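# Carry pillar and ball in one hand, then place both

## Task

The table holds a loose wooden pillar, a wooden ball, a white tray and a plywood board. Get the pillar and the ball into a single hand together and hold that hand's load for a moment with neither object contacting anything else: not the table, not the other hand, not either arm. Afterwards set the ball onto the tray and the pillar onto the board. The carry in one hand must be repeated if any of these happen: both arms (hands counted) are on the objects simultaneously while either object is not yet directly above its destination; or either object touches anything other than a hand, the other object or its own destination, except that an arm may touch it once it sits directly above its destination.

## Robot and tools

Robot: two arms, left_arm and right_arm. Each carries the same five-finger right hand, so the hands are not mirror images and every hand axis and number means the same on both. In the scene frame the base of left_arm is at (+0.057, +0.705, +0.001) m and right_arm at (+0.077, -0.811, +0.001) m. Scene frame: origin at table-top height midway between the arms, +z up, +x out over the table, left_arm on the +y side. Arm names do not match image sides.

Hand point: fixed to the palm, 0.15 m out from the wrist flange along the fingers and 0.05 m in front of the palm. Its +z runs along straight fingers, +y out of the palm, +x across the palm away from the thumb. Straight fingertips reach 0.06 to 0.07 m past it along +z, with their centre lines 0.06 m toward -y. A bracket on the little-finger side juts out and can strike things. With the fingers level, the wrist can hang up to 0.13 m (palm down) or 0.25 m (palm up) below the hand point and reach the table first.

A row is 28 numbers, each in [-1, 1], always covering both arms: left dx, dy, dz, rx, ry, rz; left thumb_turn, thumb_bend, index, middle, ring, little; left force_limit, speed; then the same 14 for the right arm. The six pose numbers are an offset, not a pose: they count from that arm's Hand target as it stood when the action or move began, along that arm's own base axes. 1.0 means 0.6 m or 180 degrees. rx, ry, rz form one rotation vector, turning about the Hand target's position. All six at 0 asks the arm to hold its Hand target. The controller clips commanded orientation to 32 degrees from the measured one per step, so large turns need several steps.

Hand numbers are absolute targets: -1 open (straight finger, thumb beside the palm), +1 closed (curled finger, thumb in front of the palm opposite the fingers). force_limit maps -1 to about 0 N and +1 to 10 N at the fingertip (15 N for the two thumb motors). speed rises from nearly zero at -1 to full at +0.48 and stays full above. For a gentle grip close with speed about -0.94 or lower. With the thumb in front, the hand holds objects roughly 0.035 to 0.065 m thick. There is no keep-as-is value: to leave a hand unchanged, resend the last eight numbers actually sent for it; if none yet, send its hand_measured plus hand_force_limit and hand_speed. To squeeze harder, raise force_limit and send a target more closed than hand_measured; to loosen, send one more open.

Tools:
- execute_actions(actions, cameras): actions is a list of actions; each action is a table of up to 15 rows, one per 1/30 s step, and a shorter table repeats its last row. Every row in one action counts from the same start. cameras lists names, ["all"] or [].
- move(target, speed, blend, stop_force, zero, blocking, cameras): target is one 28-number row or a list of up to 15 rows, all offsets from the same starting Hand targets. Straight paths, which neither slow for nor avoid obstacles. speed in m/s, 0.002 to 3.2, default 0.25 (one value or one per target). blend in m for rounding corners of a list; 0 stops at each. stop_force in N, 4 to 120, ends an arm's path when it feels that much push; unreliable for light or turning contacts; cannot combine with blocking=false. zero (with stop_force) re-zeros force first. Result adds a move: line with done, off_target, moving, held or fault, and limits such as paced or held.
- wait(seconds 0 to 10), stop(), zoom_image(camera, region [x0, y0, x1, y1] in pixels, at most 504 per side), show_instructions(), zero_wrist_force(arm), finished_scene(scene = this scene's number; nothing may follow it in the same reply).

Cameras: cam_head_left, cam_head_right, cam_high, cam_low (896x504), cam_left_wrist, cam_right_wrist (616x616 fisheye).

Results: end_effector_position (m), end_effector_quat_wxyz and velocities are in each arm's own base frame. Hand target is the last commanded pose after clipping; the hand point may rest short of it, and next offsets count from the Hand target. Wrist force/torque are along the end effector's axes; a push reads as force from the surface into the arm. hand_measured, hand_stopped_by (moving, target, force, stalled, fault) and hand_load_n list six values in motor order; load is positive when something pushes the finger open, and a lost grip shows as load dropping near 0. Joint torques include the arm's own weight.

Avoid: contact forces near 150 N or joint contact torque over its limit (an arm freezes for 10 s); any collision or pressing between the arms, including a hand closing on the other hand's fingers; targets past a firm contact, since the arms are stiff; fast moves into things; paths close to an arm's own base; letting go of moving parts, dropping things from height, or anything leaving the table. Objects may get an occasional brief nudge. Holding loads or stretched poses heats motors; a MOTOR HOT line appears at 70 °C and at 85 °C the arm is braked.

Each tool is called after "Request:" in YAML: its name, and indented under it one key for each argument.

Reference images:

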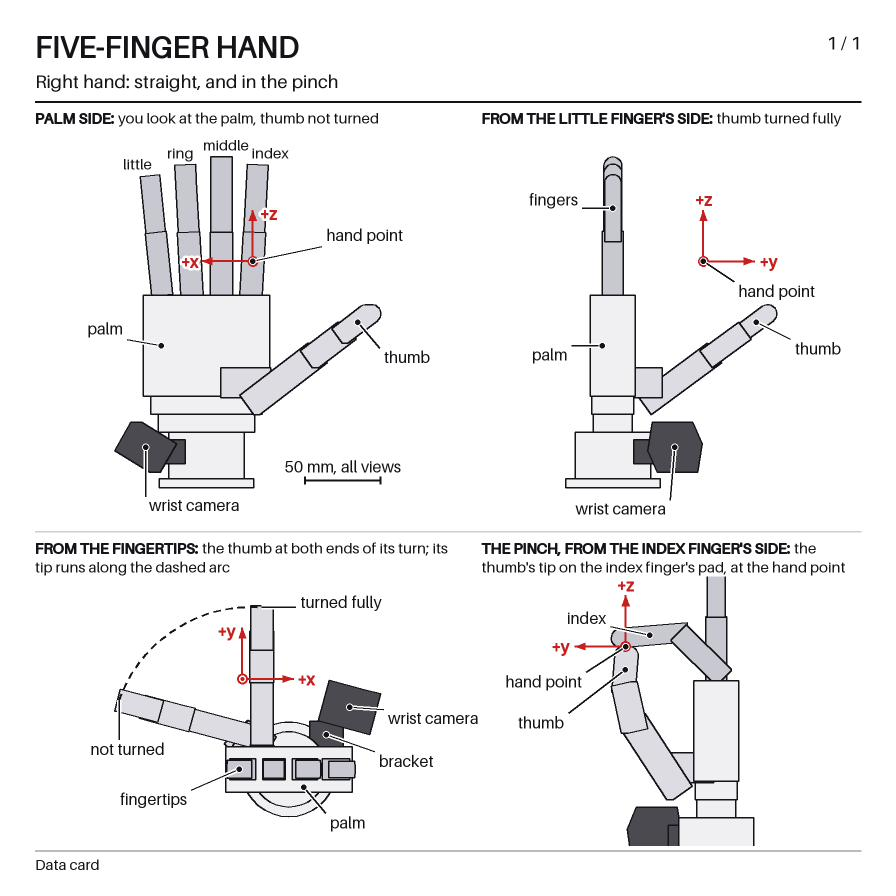

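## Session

Request:
execute_actions:
  actions: []

Scene clock: 0.00 s.
left_arm: end_effector_position=(+0.5792, -0.4231, +0.1094) hand_measured=(-1.000, -1.000, -1.000, -1.000, -1.000, -1.000) hand_load_n=(+0.0, +0.0, +0.0, +0.0, +0.0, +0.0) hand_stopped_by=(target, target, target, target, target, target) hand_force_limit=0.00 hand_speed=-0.80 end_effector_quat_wxyz=(-0.206, +0.939, +0.260, +0.094) | right_arm: end_effector_position=(+0.5810, +0.2756, +0.3630) hand_measured=(-1.000, -1.000, -1.000, -1.000, -1.000, -1.000) hand_load_n=(+0.5, +0.0, +0.0, -0.5, +0.0, +0.0) hand_stopped_by=(target, target, target, target, target, target) hand_force_limit=0.00 hand_speed=-0.80 end_effector_quat_wxyz=(-0.088, -0.411, +0.831, -0.366)
Joint positions: left_arm=[-0.951 -0.938 1.566 1.279 1.257 0.026] | right_arm=[0.382 -1.155 1.436 1.441 2.33 -2.047]
Joint velocities: within noise
Joint torques (N m): no reading
Motor temperatures (°C): left_arm=[34 31 24 34 34 40] | right_arm=[33 25 28 29 30 34]
Wrist force (N): no reading
Wrist torque (N m): no reading
Wrist force, peak (N): no reading
Hand target: left_arm +0.5792, -0.4231, +0.1094; -0.206, +0.939, +0.260, +0.094 | right_arm +0.5810, +0.2756, +0.3630; -0.088, -0.411, +0.831, -0.366
camera_calibration:
cam_left_wrist: T_world_to_cam=[[0.715362, -0.656941, -0.238089, -0.664223], [-0.647395, -0.751338, 0.127946, 0.0411818], [-0.262939, 0.0626097, -0.962779, 0.398735], [0, 0, 0, 1]] pos_world=[0.606663, -0.430378, 0.220481]
cam_right_wrist: T_world_to_cam=[[-0.886561, 0.174158, -0.428577, 0.625889], [0.260619, 0.953454, -0.151671, -0.358453], [0.382213, -0.24616, -0.890684, 0.282727], [0, 0, 0, 1]] pos_world=[0.540246, 0.302361, 0.465695]

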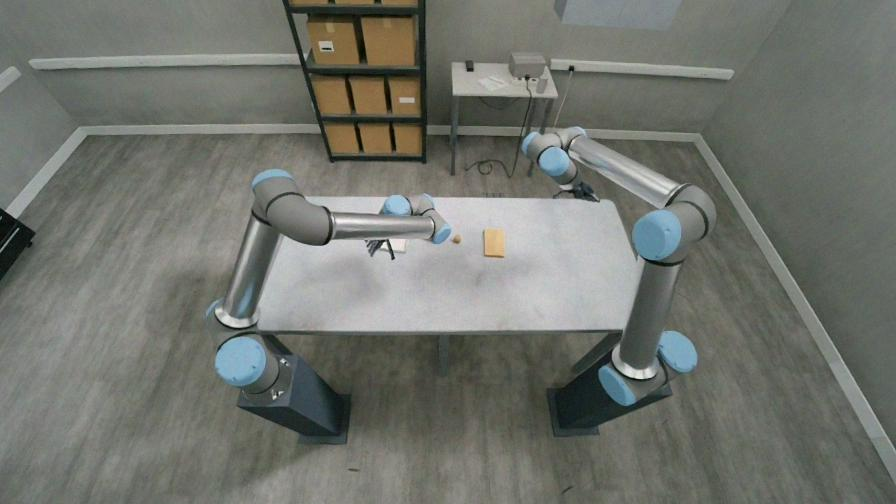

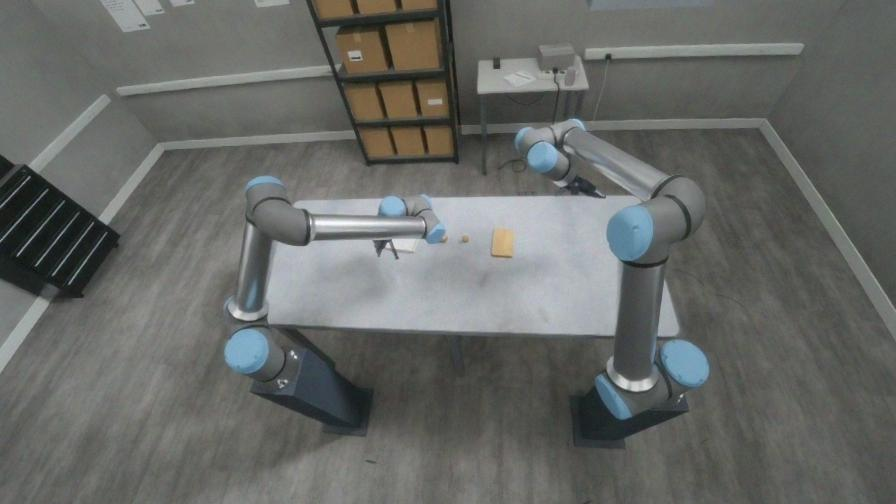

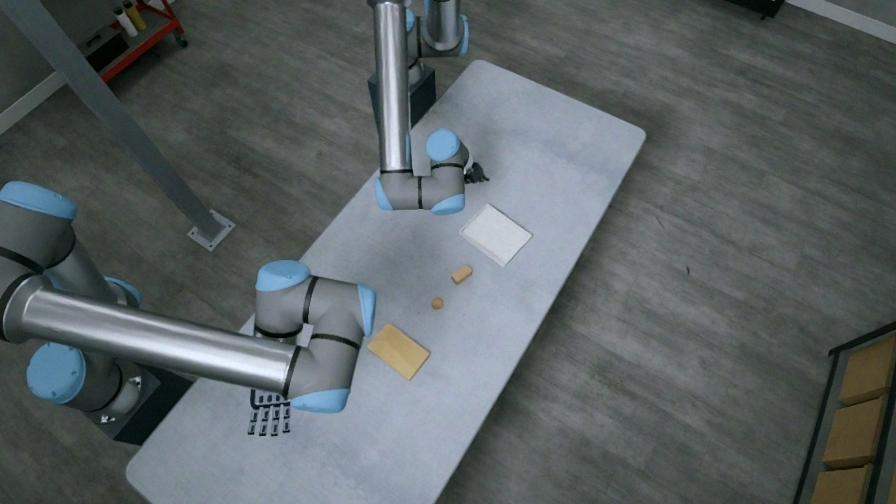

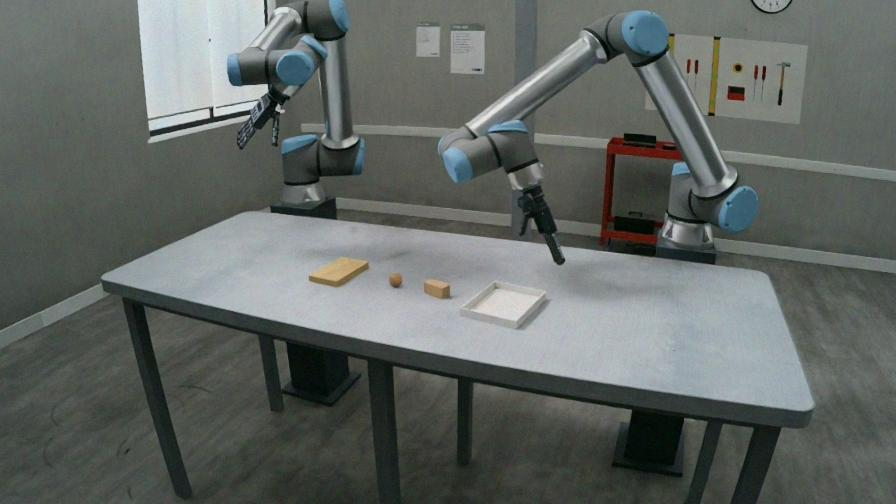

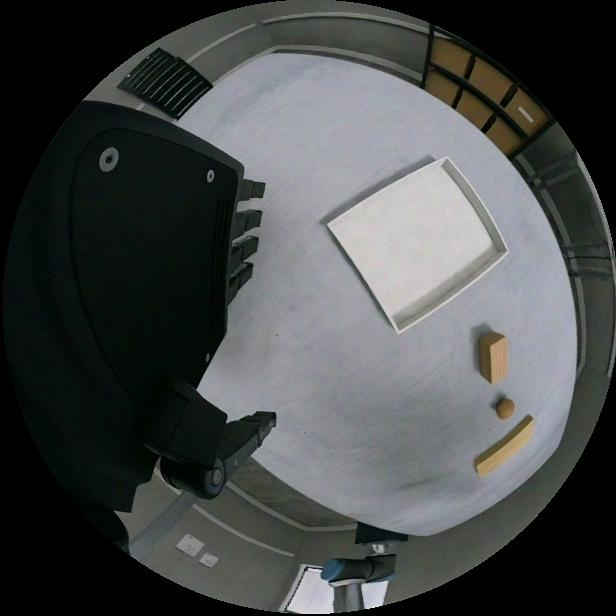

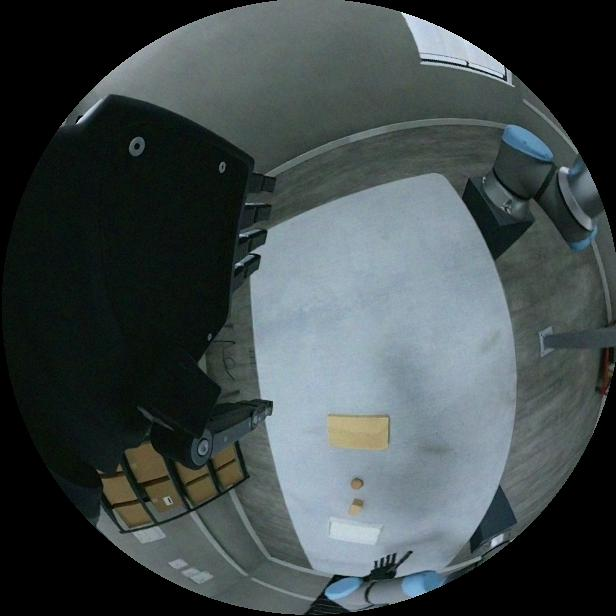

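Request:
zoom_image:
  camera: "cam_left_wrist"
  region: [430, 310, 560, 480]

Request:
zoom_image:
  camera: "cam_high"
  region: [350, 190, 550, 390]

Scaled by 2.965 from the camera's 616x616 image, which has a finer 880x880 frame.

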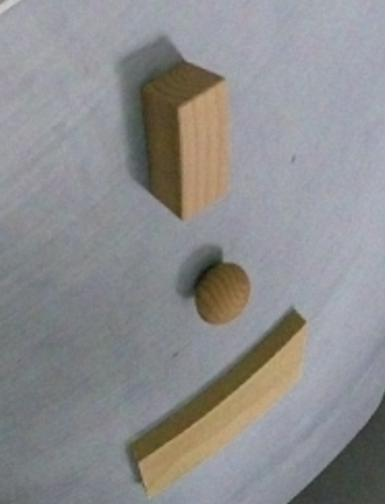

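Scaled by 2.520.

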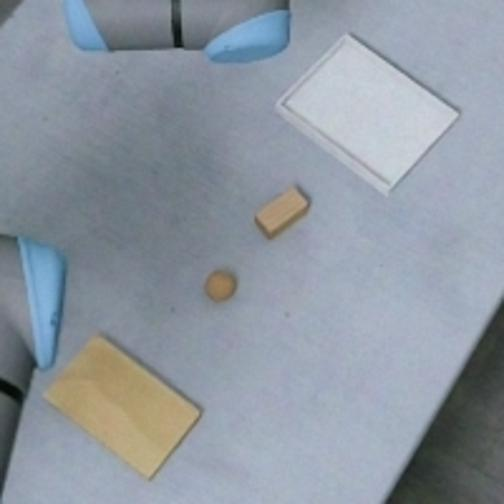

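Request:
move:
  target: [-0.083,0.417,0.5,0,0,0,-1,-1,-1,-1,-1,-1,0,-0.8,0.198,0.54,-0.138,0.194,-0.043,0.667,1,-1,-1,-1,0.3,0.3,0.2,-0.4]
  speed: 0.5
  cameras: ["cam_right_wrist","cam_high"]

Request:
zoom_image:
  camera: "cam_right_wrist"
  region: [200, 200, 480, 420]

Scene clock: 124.70 s.
left_arm: end_effector_position=(+0.5295, -0.1728, +0.4095) hand_measured=(-1.000, -1.000, -1.000, -1.000, -1.000, -1.000) hand_load_n=(+0.0, +0.0, +0.0, +0.0, +0.0, +0.0) hand_stopped_by=(target, target, target, target, target, target) hand_force_limit=0.00 hand_speed=-0.80 end_effector_quat_wxyz=(-0.206, +0.939, +0.260, +0.094) | right_arm: end_effector_position=(+0.6999, +0.5995, +0.2803) hand_measured=(+1.000, -1.000, -1.000, -1.000, +0.300, +0.300) hand_load_n=(+0.0, +0.0, +0.0, +0.0, +0.0, +0.5) hand_stopped_by=(target, target, target, target, target, target) hand_force_limit=0.20 hand_speed=-0.40 end_effector_quat_wxyz=(-0.418, +0.897, -0.128, +0.060)
Joint positions: left_arm=[-0.744 -1.427 1.674 1.588 1.195 0.237] | right_arm=[0.346 -1.001 1.23 0.731 0.903 -3.865]
Joint torques (N m): left_arm=[-11.31 -41.98 -27.62 3.38 1.9 -1.92] | right_arm=[15.66 -68.21 -34.08 2.26 -4.15 -2.24]
Wrist force (N): left_arm=[-0.9 -0.2 0.0] | right_arm=[0.0 0.3 -0.2]
Wrist torque (N m): left_arm=[-0.08 0.14 -0.11] | right_arm=[0.09 0.03 -0.08]
Wrist force, peak (N): left_arm=[-0.1 -1.3 -1.1] | right_arm=[1.3 0.3 0.5]
Hand target: left_arm +0.5294, -0.1729, +0.4094; -0.206, +0.939, +0.260, +0.094 | right_arm +0.6998, +0.5996, +0.2802; -0.418, +0.897, -0.128, +0.060
Off the commanded pose: left_arm 0.000 m, 0 deg | right_arm 0.000 m, 0 deg.
move: done
camera_calibration:
cam_right_wrist: T_world_to_cam=[[0.103182, -0.631595, -0.768402, 0.524901], [-0.946844, -0.299018, 0.118637, 0.809396], [-0.304696, 0.715315, -0.628875, 0.0743072], [0, 0, 0, 1]] pos_world=[0.734853, 0.520396, 0.354041]
Images, in order (width x height): cam_high 896x504, cam_right_wrist 616x616.

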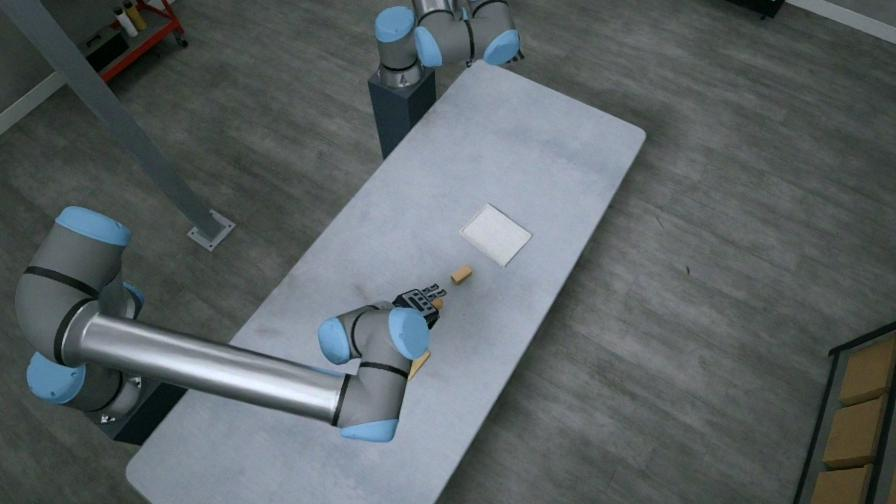

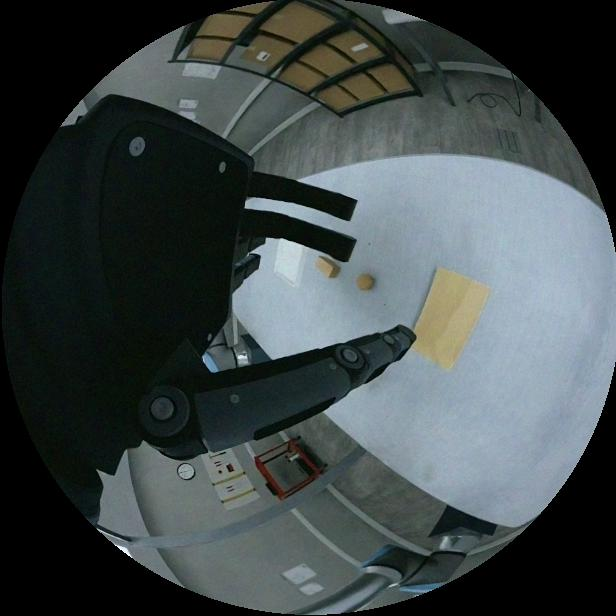

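Scaled by 1.800 from the camera's 616x616 image, which has a finer 880x880 frame.

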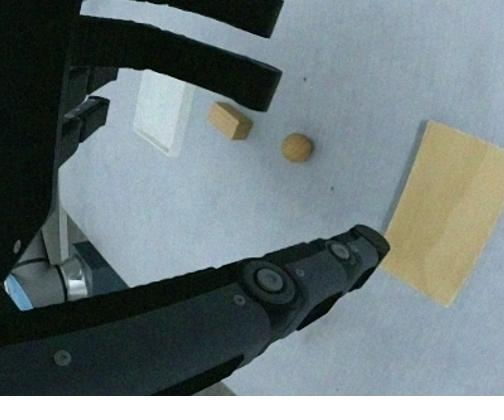

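Request:
zoom_image:
  camera: "cam_right_wrist"
  region: [300, 240, 390, 300]

Scaled by 5.600 from the camera's 616x616 image, which has a finer 880x880 frame.

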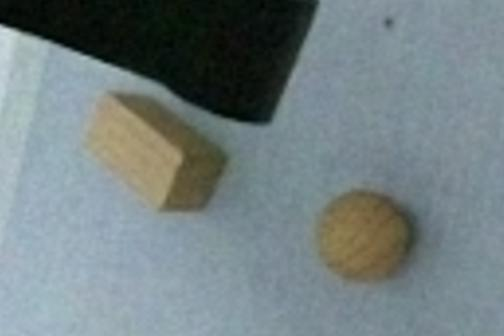

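Request:
move:
  target: [0,0,0,0,0,0,-1,-1,-1,-1,-1,-1,0,-0.8,-0.0063,0.549,-0.2337,0.2229,0.3866,-0.2727,1,-1,-1,-1,0.3,0.3,0.2,-0.4]
  speed: 0.4
  cameras: ["cam_right_wrist","cam_high","cam_low"]

Request:
zoom_image:
  camera: "cam_low"
  region: [300, 180, 560, 340]

Request:
zoom_image:
  camera: "cam_high"
  region: [380, 200, 540, 360]

Scene clock: 226.47 s.
left_arm: end_effector_position=(+0.5294, -0.1729, +0.4094) hand_measured=(-1.000, -1.000, -1.000, -1.000, -1.000, -1.000) hand_load_n=(+0.0, +0.0, +0.0, +0.5, +0.0, +0.0) hand_stopped_by=(target, target, target, target, target, target) hand_force_limit=0.00 hand_speed=-0.80 end_effector_quat_wxyz=(-0.206, +0.939, +0.260, +0.094) | right_arm: end_effector_position=(+0.6960, +0.9290, +0.1401) hand_measured=(+1.000, -1.000, -1.000, -1.000, +0.300, +0.300) hand_load_n=(+0.0, +0.0, +0.0, +0.0, +0.0, +0.0) hand_stopped_by=(target, target, target, target, target, target) hand_force_limit=0.20 hand_speed=-0.40 end_effector_quat_wxyz=(+0.473, -0.464, +0.674, +0.325)
Joint positions: left_arm=[-0.744 -1.427 1.674 1.588 1.195 0.237] | right_arm=[0.601 -0.714 1.207 -0.078 1.008 -1.803]
Joint torques (N m): left_arm=[-12.12 -36.24 -27.34 5.57 2.45 -2.03] | right_arm=[-9.04 -94.16 -33.33 -0.37 -0.82 3.32]
Wrist force (N): left_arm=[-0.5 -0.2 -0.2] | right_arm=[2.4 -1.3 -0.5]
Wrist torque (N m): left_arm=[-0.06 0.08 -0.08] | right_arm=[0.03 -0.12 0.07]
Wrist force, peak (N): left_arm=[-1.0 -0.4 -0.2] | right_arm=[2.8 0.1 0.5]
Hand target: left_arm +0.5294, -0.1729, +0.4094; -0.206, +0.939, +0.260, +0.094 | right_arm +0.6960, +0.9290, +0.1400; +0.473, -0.464, +0.674, +0.325
Off the commanded pose: left_arm 0.000 m, 0 deg | right_arm 0.000 m, 0 deg.
move: done
camera_calibration:
cam_right_wrist: T_world_to_cam=[[-0.912579, 0.300678, -0.277115, 0.397774], [-0.313883, -0.0807748, 0.946019, 0.161626], [0.262063, 0.950299, 0.168091, -0.975156], [0, 0, 0, 1]] pos_world=[0.669284, 0.820144, 0.121243]
Images, in order (width x height): cam_high 896x504, cam_low 896x504, cam_right_wrist 616x616.

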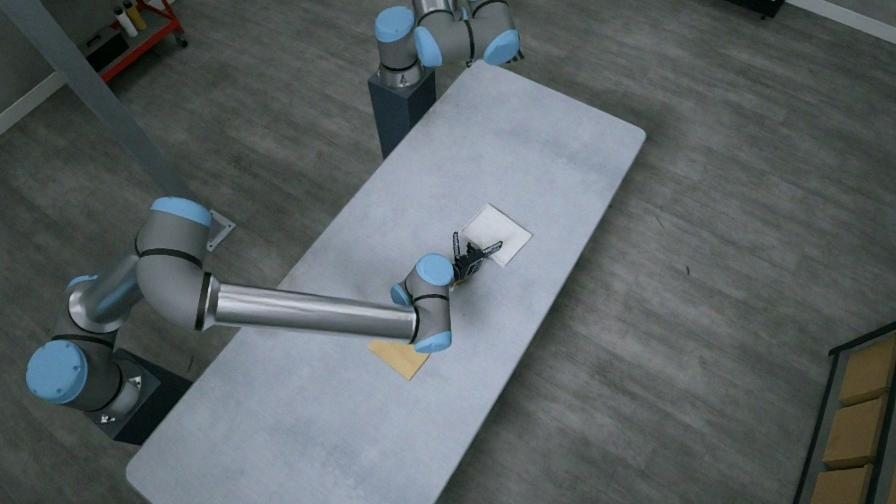

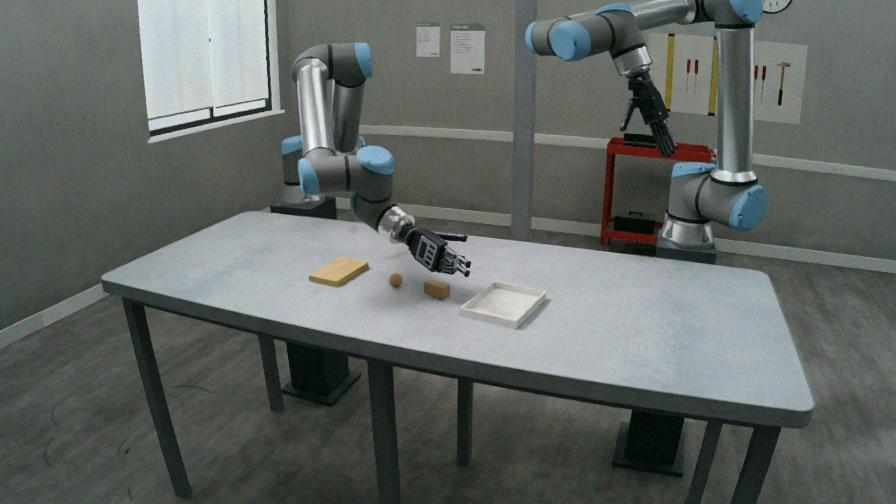

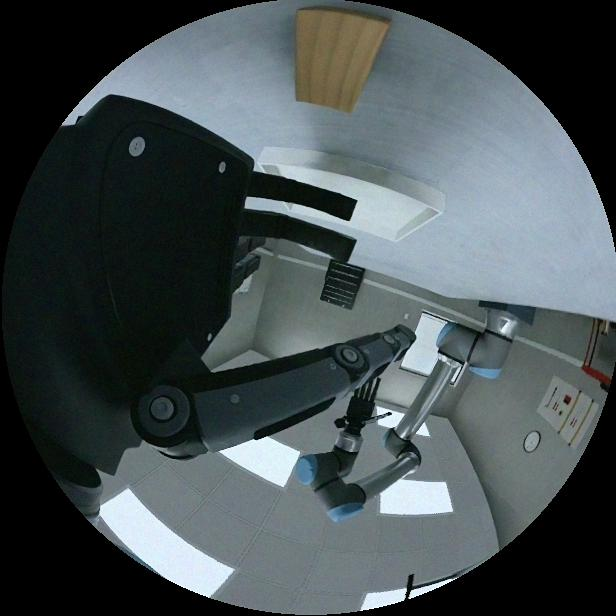

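Scaled by 1.938.

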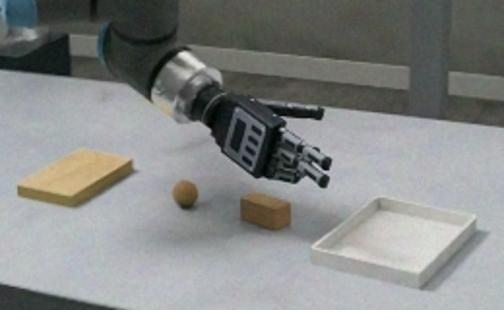

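Scaled by 3.150.

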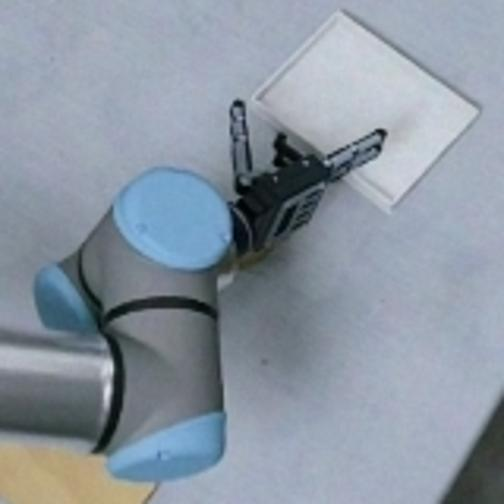

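Request:
zoom_image:
  camera: "cam_right_wrist"
  region: [230, 0, 470, 260]

Scaled by 1.938 from the camera's 616x616 image, which has a finer 880x880 frame.

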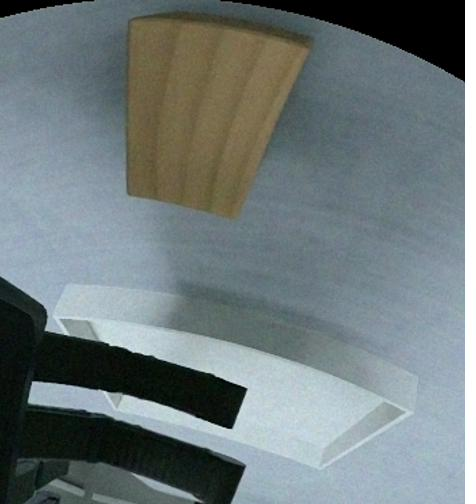

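Request:
move:
  target: [0,0,0,0,0,0,-1,-1,-1,-1,-1,-1,0,-0.8,0.0008,0,-0.14,0,0,0,1,-1,-0.2,-0.2,0.5,0.5,0.2,-0.4]
  speed: 0.025
  stop_force: 5
  cameras: ["cam_right_wrist","cam_low"]

Request:
zoom_image:
  camera: "cam_low"
  region: [340, 200, 500, 330]

Scene clock: 271.60 s.
left_arm: end_effector_position=(+0.5294, -0.1729, +0.4094) hand_measured=(-1.000, -1.000, -1.000, -1.000, -1.000, -1.000) hand_load_n=(+0.0, +0.0, +0.0, +0.0, +0.0, +0.0) hand_stopped_by=(target, target, target, target, target, target) hand_force_limit=0.00 hand_speed=-0.80 end_effector_quat_wxyz=(-0.206, +0.939, +0.260, +0.094) | right_arm: end_effector_position=(+0.6964, +0.9290, +0.0681) hand_measured=(+1.000, -1.000, -0.200, -0.200, +0.500, +0.500) hand_load_n=(+0.0, +0.0, +0.0, +0.0, +0.0, -0.5) hand_stopped_by=(target, target, target, target, target, target) hand_force_limit=0.20 hand_speed=-0.40 end_effector_quat_wxyz=(+0.473, -0.464, +0.674, +0.325)
Joint positions: left_arm=[-0.744 -1.427 1.674 1.588 1.195 0.237] | right_arm=[0.601 -0.65 1.227 -0.162 1.008 -1.802]
Joint torques (N m): left_arm=[-12.59 -36.81 -27.6 5.33 2.49 -1.8] | right_arm=[-11.88 -96.95 -41.44 2.01 1.56 -2.79]
Wrist force (N): left_arm=[-0.7 0.0 -0.5] | right_arm=[-2.6 -0.9 -2.9]
Wrist torque (N m): left_arm=[-0.02 0.13 -0.08] | right_arm=[0.18 0.01 -0.17]
Wrist force, peak (N): left_arm=[-0.8 -0.4 -0.6] | right_arm=[-13.5 -1.2 -10.9]
Hand target: left_arm +0.5294, -0.1729, +0.4094; -0.206, +0.939, +0.260, +0.094 | right_arm +0.6965, +0.9290, +0.0682; +0.473, -0.464, +0.674, +0.325 (not the last commanded pose)
Off the commanded pose: left_arm 0.000 m, 0 deg | right_arm 0.012 m, 0 deg.
move: contact (right_arm)
camera_calibration:
cam_right_wrist: T_world_to_cam=[[-0.912591, 0.300918, -0.276812, 0.378013], [-0.313588, -0.0806819, 0.946125, 0.229578], [0.262373, 0.950231, 0.167994, -0.96321], [0, 0, 0, 1]] pos_world=[0.669684, 0.820044, 0.049243]
Images, in order (width x height): cam_low 896x504, cam_right_wrist 616x616.

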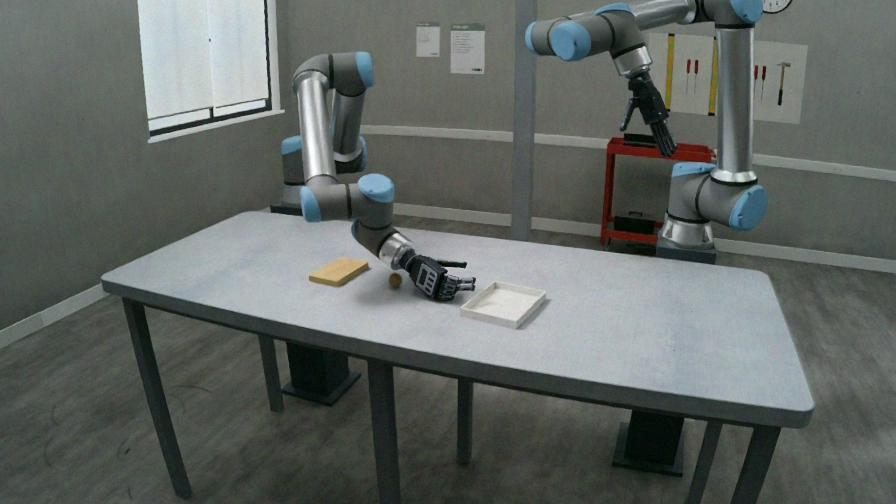

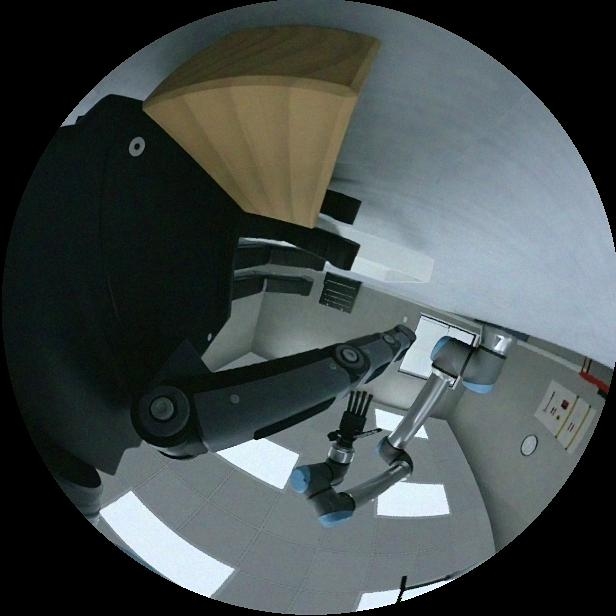

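Scaled by 3.150.

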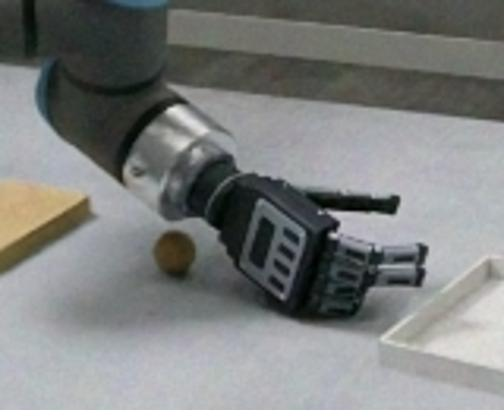

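Request:
move:
  target:
    - [0,0,0,0,0,0,-1,-1,-1,-1,-1,-1,0,-0.8,0,0,0.006,0,0,0,1,-1,-0.2,-0.2,0.5,0.5,0,-0.85]
    - [0,0,0,0,0,0,-1,-1,-1,-1,-1,-1,0,-0.8,0,0,0.0062,0,0,0,1,-1,-0.2,-0.2,1,1,0,-0.85]
    - [0,0,0,0,0,0,-1,-1,-1,-1,-1,-1,0,-0.8,0,0,0.0064,0,0,0,1,-1,-0.2,-0.2,0.98,0.98,0.6,-0.85]
  speed: 0.05
  cameras: ["cam_right_wrist"]

Scene clock: 284.13 s.
left_arm: end_effector_position=(+0.5294, -0.1729, +0.4094) hand_measured=(-1.000, -1.000, -1.000, -1.000, -1.000, -1.000) hand_load_n=(+0.0, +0.0, +0.0, +0.0, +0.0, +0.0) hand_stopped_by=(target, target, target, target, target, target) hand_force_limit=0.00 hand_speed=-0.80 end_effector_quat_wxyz=(-0.206, +0.939, +0.260, +0.094) | right_arm: end_effector_position=(+0.6965, +0.9290, +0.0720) hand_measured=(+1.000, -1.000, -0.200, -0.200, +0.980, +0.856) hand_load_n=(+0.0, +0.0, +0.0, +0.0, +0.0, +8.0) hand_stopped_by=(target, target, target, target, target, force) hand_force_limit=0.60 hand_speed=-0.85 end_effector_quat_wxyz=(+0.473, -0.464, +0.674, +0.325)
Joint positions: left_arm=[-0.744 -1.427 1.674 1.588 1.195 0.237] | right_arm=[0.601 -0.654 1.226 -0.158 1.008 -1.802]
Joint torques (N m): left_arm=[-12.09 -37.84 -27.21 5.11 2.1 -1.85] | right_arm=[13.3 -107.58 -48.03 2.25 -2.94 -2.22]
Wrist force (N): left_arm=[-0.4 0.2 0.1] | right_arm=[2.1 -1.1 -0.1]
Wrist torque (N m): left_arm=[-0.03 0.07 -0.06] | right_arm=[0.05 -0.11 -0.03]
Wrist force, peak (N): left_arm=[-1.1 0.2 -0.4] | right_arm=[-2.8 -0.7 -3.0]
Hand target: left_arm +0.5294, -0.1729, +0.4094; -0.206, +0.939, +0.260, +0.094 | right_arm +0.6965, +0.9290, +0.0720; +0.473, -0.464, +0.674, +0.325
Off the commanded pose: left_arm 0.000 m, 0 deg | right_arm 0.000 m, 0 deg.
move: done
camera_calibration:
cam_right_wrist: T_world_to_cam=[[-0.912565, 0.30095, -0.276866, 0.379022], [-0.313669, -0.080754, 0.946092, 0.226011], [0.262368, 0.950215, 0.168092, -0.963949], [0, 0, 0, 1]] pos_world=[0.669684, 0.820144, 0.0531432]
Images, in order (width x height): cam_right_wrist 616x616.

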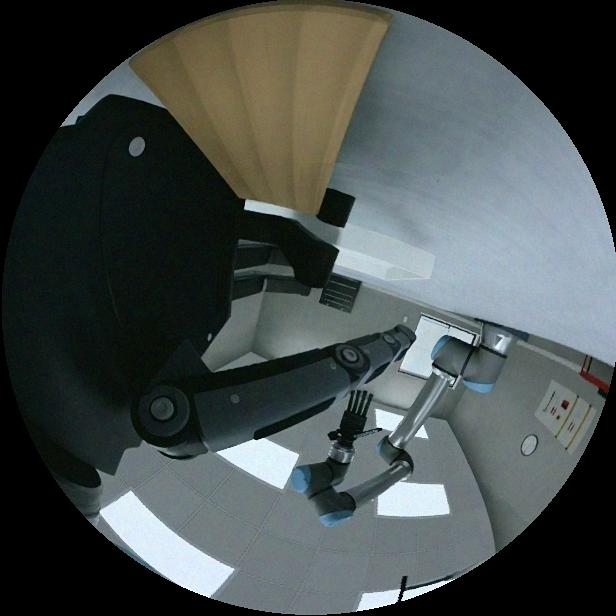

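Request:
move:
  target:
    - [0,0,0,0,0,0,-1,-1,-1,-1,-1,-1,0,-0.8,0,0,0.2,0,0,0,1,-1,-0.6,-0.6,0.98,0.98,0.6,-0.6]
    - [0,0,0,0,0,0,-1,-1,-1,-1,-1,-1,0,-0.8,-0.0375,-0.311,0.12,-0.2229,-0.3866,0.2727,1,-1,-0.6,-0.6,0.98,0.98,0.6,-0.6]
  speed: [0.2,0.35]
  blend: 0.03
  cameras: ["cam_right_wrist","cam_low","cam_high"]

Request:
zoom_image:
  camera: "cam_right_wrist"
  region: [180, 60, 580, 400]

Scene clock: 339.50 s.
left_arm: end_effector_position=(+0.5294, -0.1729, +0.4094) hand_measured=(-1.000, -1.000, -1.000, -1.000, -1.000, -1.000) hand_load_n=(+0.0, +0.0, +0.0, +0.0, +0.0, +0.0) hand_stopped_by=(target, target, target, target, target, target) hand_force_limit=0.00 hand_speed=-0.80 end_effector_quat_wxyz=(-0.206, +0.939, +0.260, +0.094) | right_arm: end_effector_position=(+0.6738, +0.7424, +0.1440) hand_measured=(+1.000, -1.000, -0.600, -0.600, +0.980, +0.856) hand_load_n=(+0.0, +0.0, +0.0, +0.0, +0.0, +8.5) hand_stopped_by=(target, target, target, target, target, force) hand_force_limit=0.60 hand_speed=-0.60 end_effector_quat_wxyz=(-0.418, +0.897, -0.128, +0.059)
Joint positions: left_arm=[-0.744 -1.427 1.674 1.588 1.195 0.237] | right_arm=[0.517 -0.838 1.189 0.513 1.008 -3.7]
Joint torques (N m): left_arm=[-10.93 -37.73 -27.64 4.82 1.83 -1.66] | right_arm=[-0.63 -83.16 -51.12 -0.49 -2.44 -3.25]
Wrist force (N): left_arm=[-0.9 -0.3 -0.5] | right_arm=[0.4 0.7 -0.1]
Wrist torque (N m): left_arm=[-0.07 0.15 -0.10] | right_arm=[0.15 -0.04 -0.01]
Wrist force, peak (N): left_arm=[-1.0 -0.4 -0.4] | right_arm=[5.0 -0.7 0.1]
Hand target: left_arm +0.5294, -0.1729, +0.4094; -0.206, +0.939, +0.260, +0.094 | right_arm +0.6740, +0.7424, +0.1440; -0.418, +0.897, -0.127, +0.060
Off the commanded pose: left_arm 0.000 m, 0 deg | right_arm 0.000 m, 0 deg.
move: done
camera_calibration:
cam_right_wrist: T_world_to_cam=[[0.102981, -0.631553, -0.768463, 0.513235], [-0.946714, -0.299256, 0.119072, 0.843648], [-0.305168, 0.715253, -0.628718, -0.121208], [0, 0, 0, 1]] pos_world=[0.708852, 0.663296, 0.217741]
Images, in order (width x height): cam_high 896x504, cam_low 896x504, cam_right_wrist 616x616.

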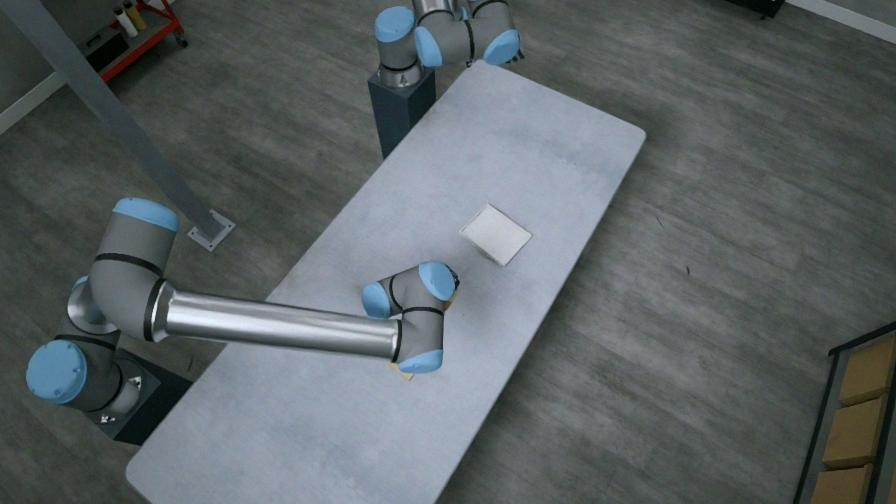

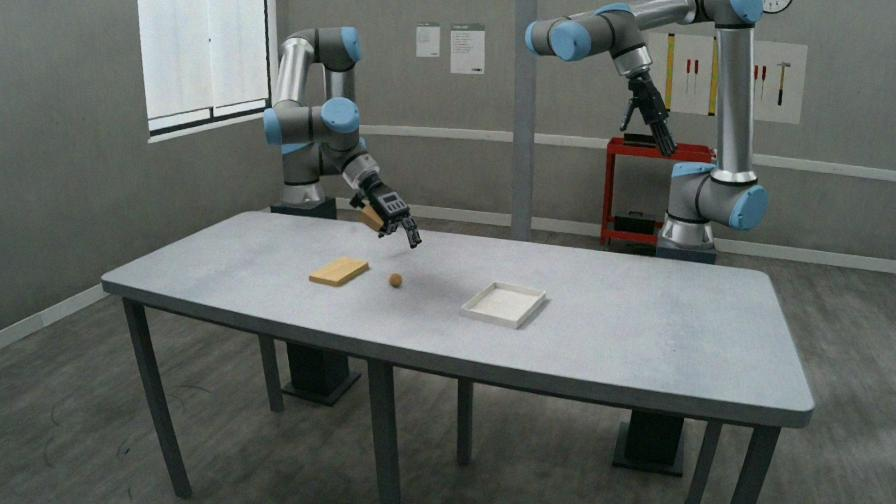

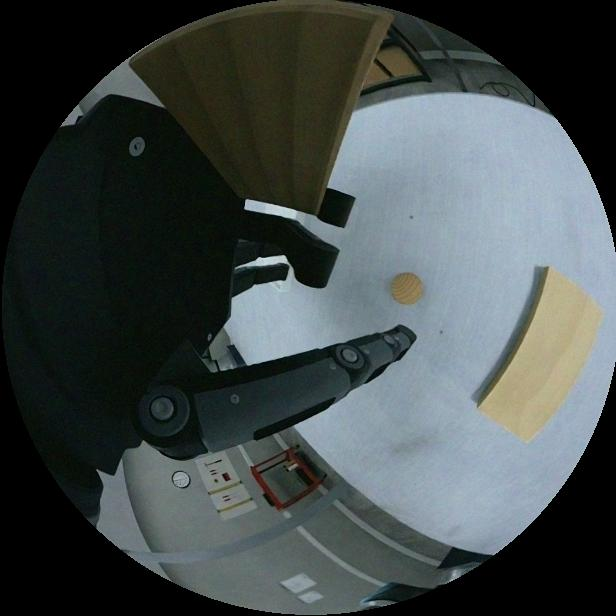

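Scaled by 1.260 from the camera's 616x616 image, which has a finer 880x880 frame.

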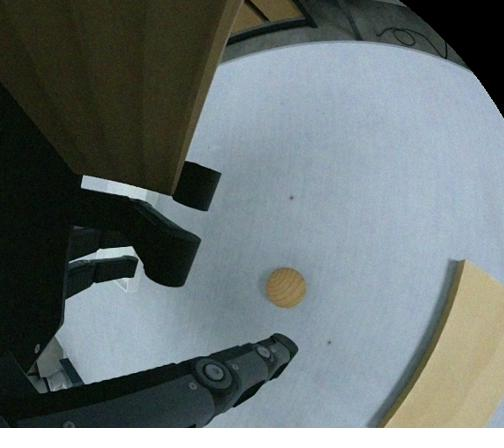

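Request:
move:
  target:
    - [0,0,0,0,0,0,-1,-1,-1,-1,-1,-1,0,-0.8,0.0042,0,-0.15,0,0,0,1,-1,-0.6,-0.6,0.98,0.98,0.6,-0.6]
    - [0,0,0,0,0,0,-1,-1,-1,-1,-1,-1,0,-0.8,0.0042,0,-0.188,0,0,0,1,-1,-0.6,-0.6,0.98,0.98,0.6,-0.6]
  speed: [0.1,0.03]
  stop_force: 5
  cameras: ["cam_right_wrist","cam_low"]

Request:
zoom_image:
  camera: "cam_low"
  region: [320, 220, 460, 320]

Request:
zoom_image:
  camera: "cam_right_wrist"
  region: [220, 160, 480, 400]

Scene clock: 355.57 s.
left_arm: end_effector_position=(+0.5294, -0.1729, +0.4094) hand_measured=(-1.000, -1.000, -1.000, -1.000, -1.000, -1.000) hand_load_n=(+0.0, +0.0, +0.0, +0.0, +0.0, +0.0) hand_stopped_by=(target, target, target, target, target, target) hand_force_limit=0.00 hand_speed=-0.80 end_effector_quat_wxyz=(-0.206, +0.939, +0.260, +0.094) | right_arm: end_effector_position=(+0.6765, +0.7424, +0.0312) hand_measured=(+1.000, -1.000, -0.600, -0.600, +0.980, +0.856) hand_load_n=(+0.0, +0.0, +0.0, +0.0, +0.5, +8.0) hand_stopped_by=(target, target, target, target, target, force) hand_force_limit=0.60 hand_speed=-0.60 end_effector_quat_wxyz=(-0.418, +0.897, -0.128, +0.060)
Joint positions: left_arm=[-0.744 -1.427 1.674 1.588 1.195 0.237] | right_arm=[0.516 -0.754 1.253 0.366 1.007 -3.701]
Joint torques (N m): left_arm=[-12.77 -39.11 -27.67 4.58 1.78 -1.76] | right_arm=[1.85 -102.4 -47.31 4.24 -1.48 2.23]
Wrist force (N): left_arm=[-0.8 0.2 0.1] | right_arm=[0.8 0.2 -0.1]
Wrist torque (N m): left_arm=[-0.03 0.12 -0.08] | right_arm=[0.08 -0.09 0.25]
Wrist force, peak (N): left_arm=[-1.1 -0.3 -0.4] | right_arm=[0.9 -1.8 -1.4]
Hand target: left_arm +0.5294, -0.1729, +0.4094; -0.206, +0.939, +0.260, +0.094 | right_arm +0.6765, +0.7424, +0.0312; -0.418, +0.897, -0.127, +0.060
Off the commanded pose: left_arm 0.000 m, 0 deg | right_arm 0.000 m, 0 deg.
move: done
camera_calibration:
cam_right_wrist: T_world_to_cam=[[0.103362, -0.631513, -0.768445, 0.425985], [-0.946736, -0.299349, 0.118663, 0.859662], [-0.304971, 0.71525, -0.628817, -0.191462], [0, 0, 0, 1]] pos_world=[0.711452, 0.663296, 0.104941]
Images, in order (width x height): cam_low 896x504, cam_right_wrist 616x616.

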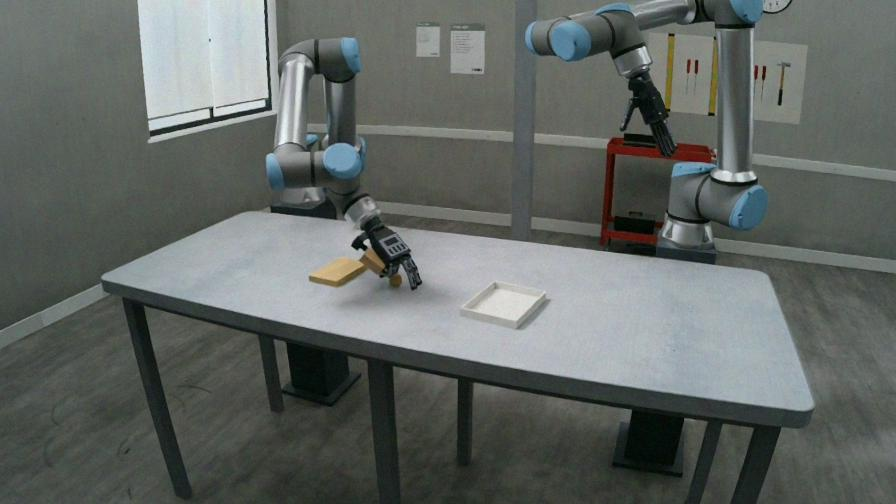

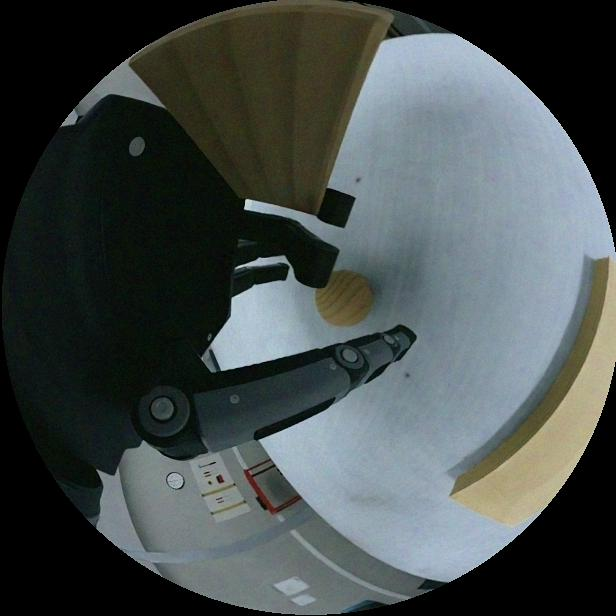

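Scaled by 3.600.

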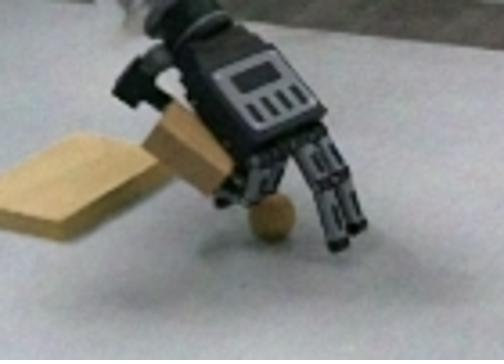

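Scaled by 1.938 from the camera's 616x616 image, which has a finer 880x880 frame.

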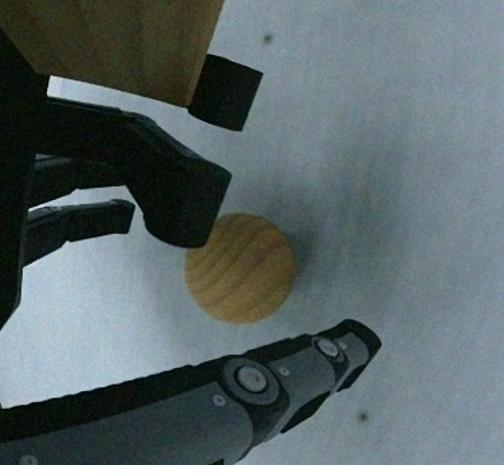

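Request:
move:
  target:
    - [0,0,0,0,0,0,-1,-1,-1,-1,-1,-1,0,-0.8,0,0,0,0,0,0,1,-1,0.45,0.45,0.98,0.98,0.2,-0.85]
  speed: 0.1
  cameras: ["cam_right_wrist"]

Request:
zoom_image:
  camera: "cam_right_wrist"
  region: [220, 160, 480, 400]

Scene clock: 370.50 s.
left_arm: end_effector_position=(+0.5294, -0.1729, +0.4094) hand_measured=(-1.000, -1.000, -1.000, -1.000, -1.000, -1.000) hand_load_n=(+0.0, +0.0, +0.0, +0.0, +0.0, +0.0) hand_stopped_by=(target, target, target, target, target, target) hand_force_limit=0.00 hand_speed=-0.80 end_effector_quat_wxyz=(-0.206, +0.939, +0.260, +0.094) | right_arm: end_effector_position=(+0.6765, +0.7424, +0.0312) hand_measured=(+1.000, -1.000, +0.450, +0.450, +0.980, +0.856) hand_load_n=(+0.0, +0.0, +0.0, +0.0, +0.0, +8.0) hand_stopped_by=(target, target, target, target, target, force) hand_force_limit=0.20 hand_speed=-0.85 end_effector_quat_wxyz=(-0.418, +0.897, -0.127, +0.060)
Joint positions: left_arm=[-0.744 -1.427 1.674 1.588 1.195 0.237] | right_arm=[0.516 -0.754 1.253 0.366 1.007 -3.701]
Joint torques (N m): left_arm=[-12.6 -40.51 -27.31 4.55 1.77 -1.75] | right_arm=[13.61 -101.91 -47.67 3.84 0.51 2.18]
Wrist force (N): left_arm=[-0.3 -0.2 0.1] | right_arm=[0.6 0.7 -0.3]
Wrist torque (N m): left_arm=[-0.08 0.04 -0.07] | right_arm=[0.16 -0.07 0.26]
Wrist force, peak (N): left_arm=[-1.1 -0.2 0.0] | right_arm=[1.5 1.2 -0.1]
Hand target: left_arm +0.5294, -0.1729, +0.4094; -0.206, +0.939, +0.260, +0.094 | right_arm +0.6765, +0.7424, +0.0312; -0.418, +0.897, -0.127, +0.060
Off the commanded pose: left_arm 0.000 m, 0 deg | right_arm 0.000 m, 0 deg.
move: done
camera_calibration:
cam_right_wrist: T_world_to_cam=[[0.103381, -0.631558, -0.768405, 0.425997], [-0.946727, -0.29937, 0.118683, 0.859667], [-0.304992, 0.7152, -0.628862, -0.191409], [0, 0, 0, 1]] pos_world=[0.711452, 0.663296, 0.104941]
Images, in order (width x height): cam_right_wrist 616x616.

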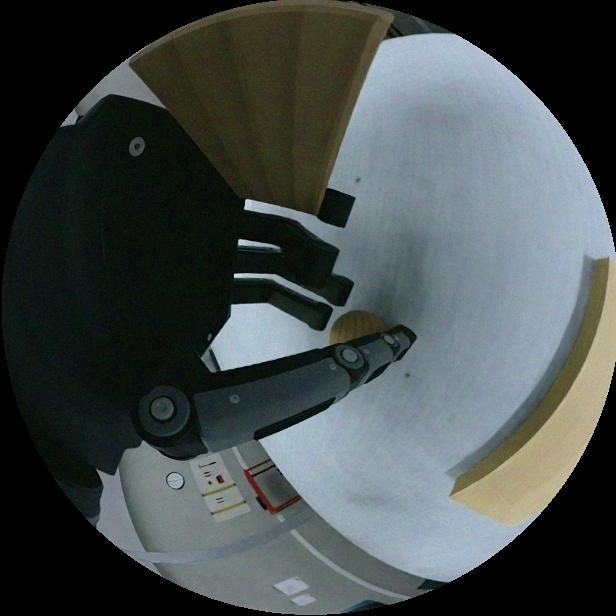

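Scaled by 1.938 from the camera's 616x616 image, which has a finer 880x880 frame.

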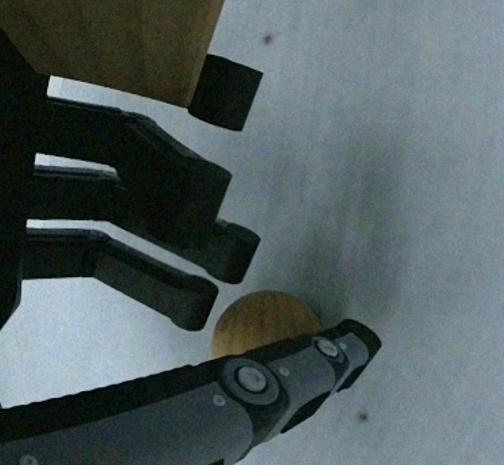

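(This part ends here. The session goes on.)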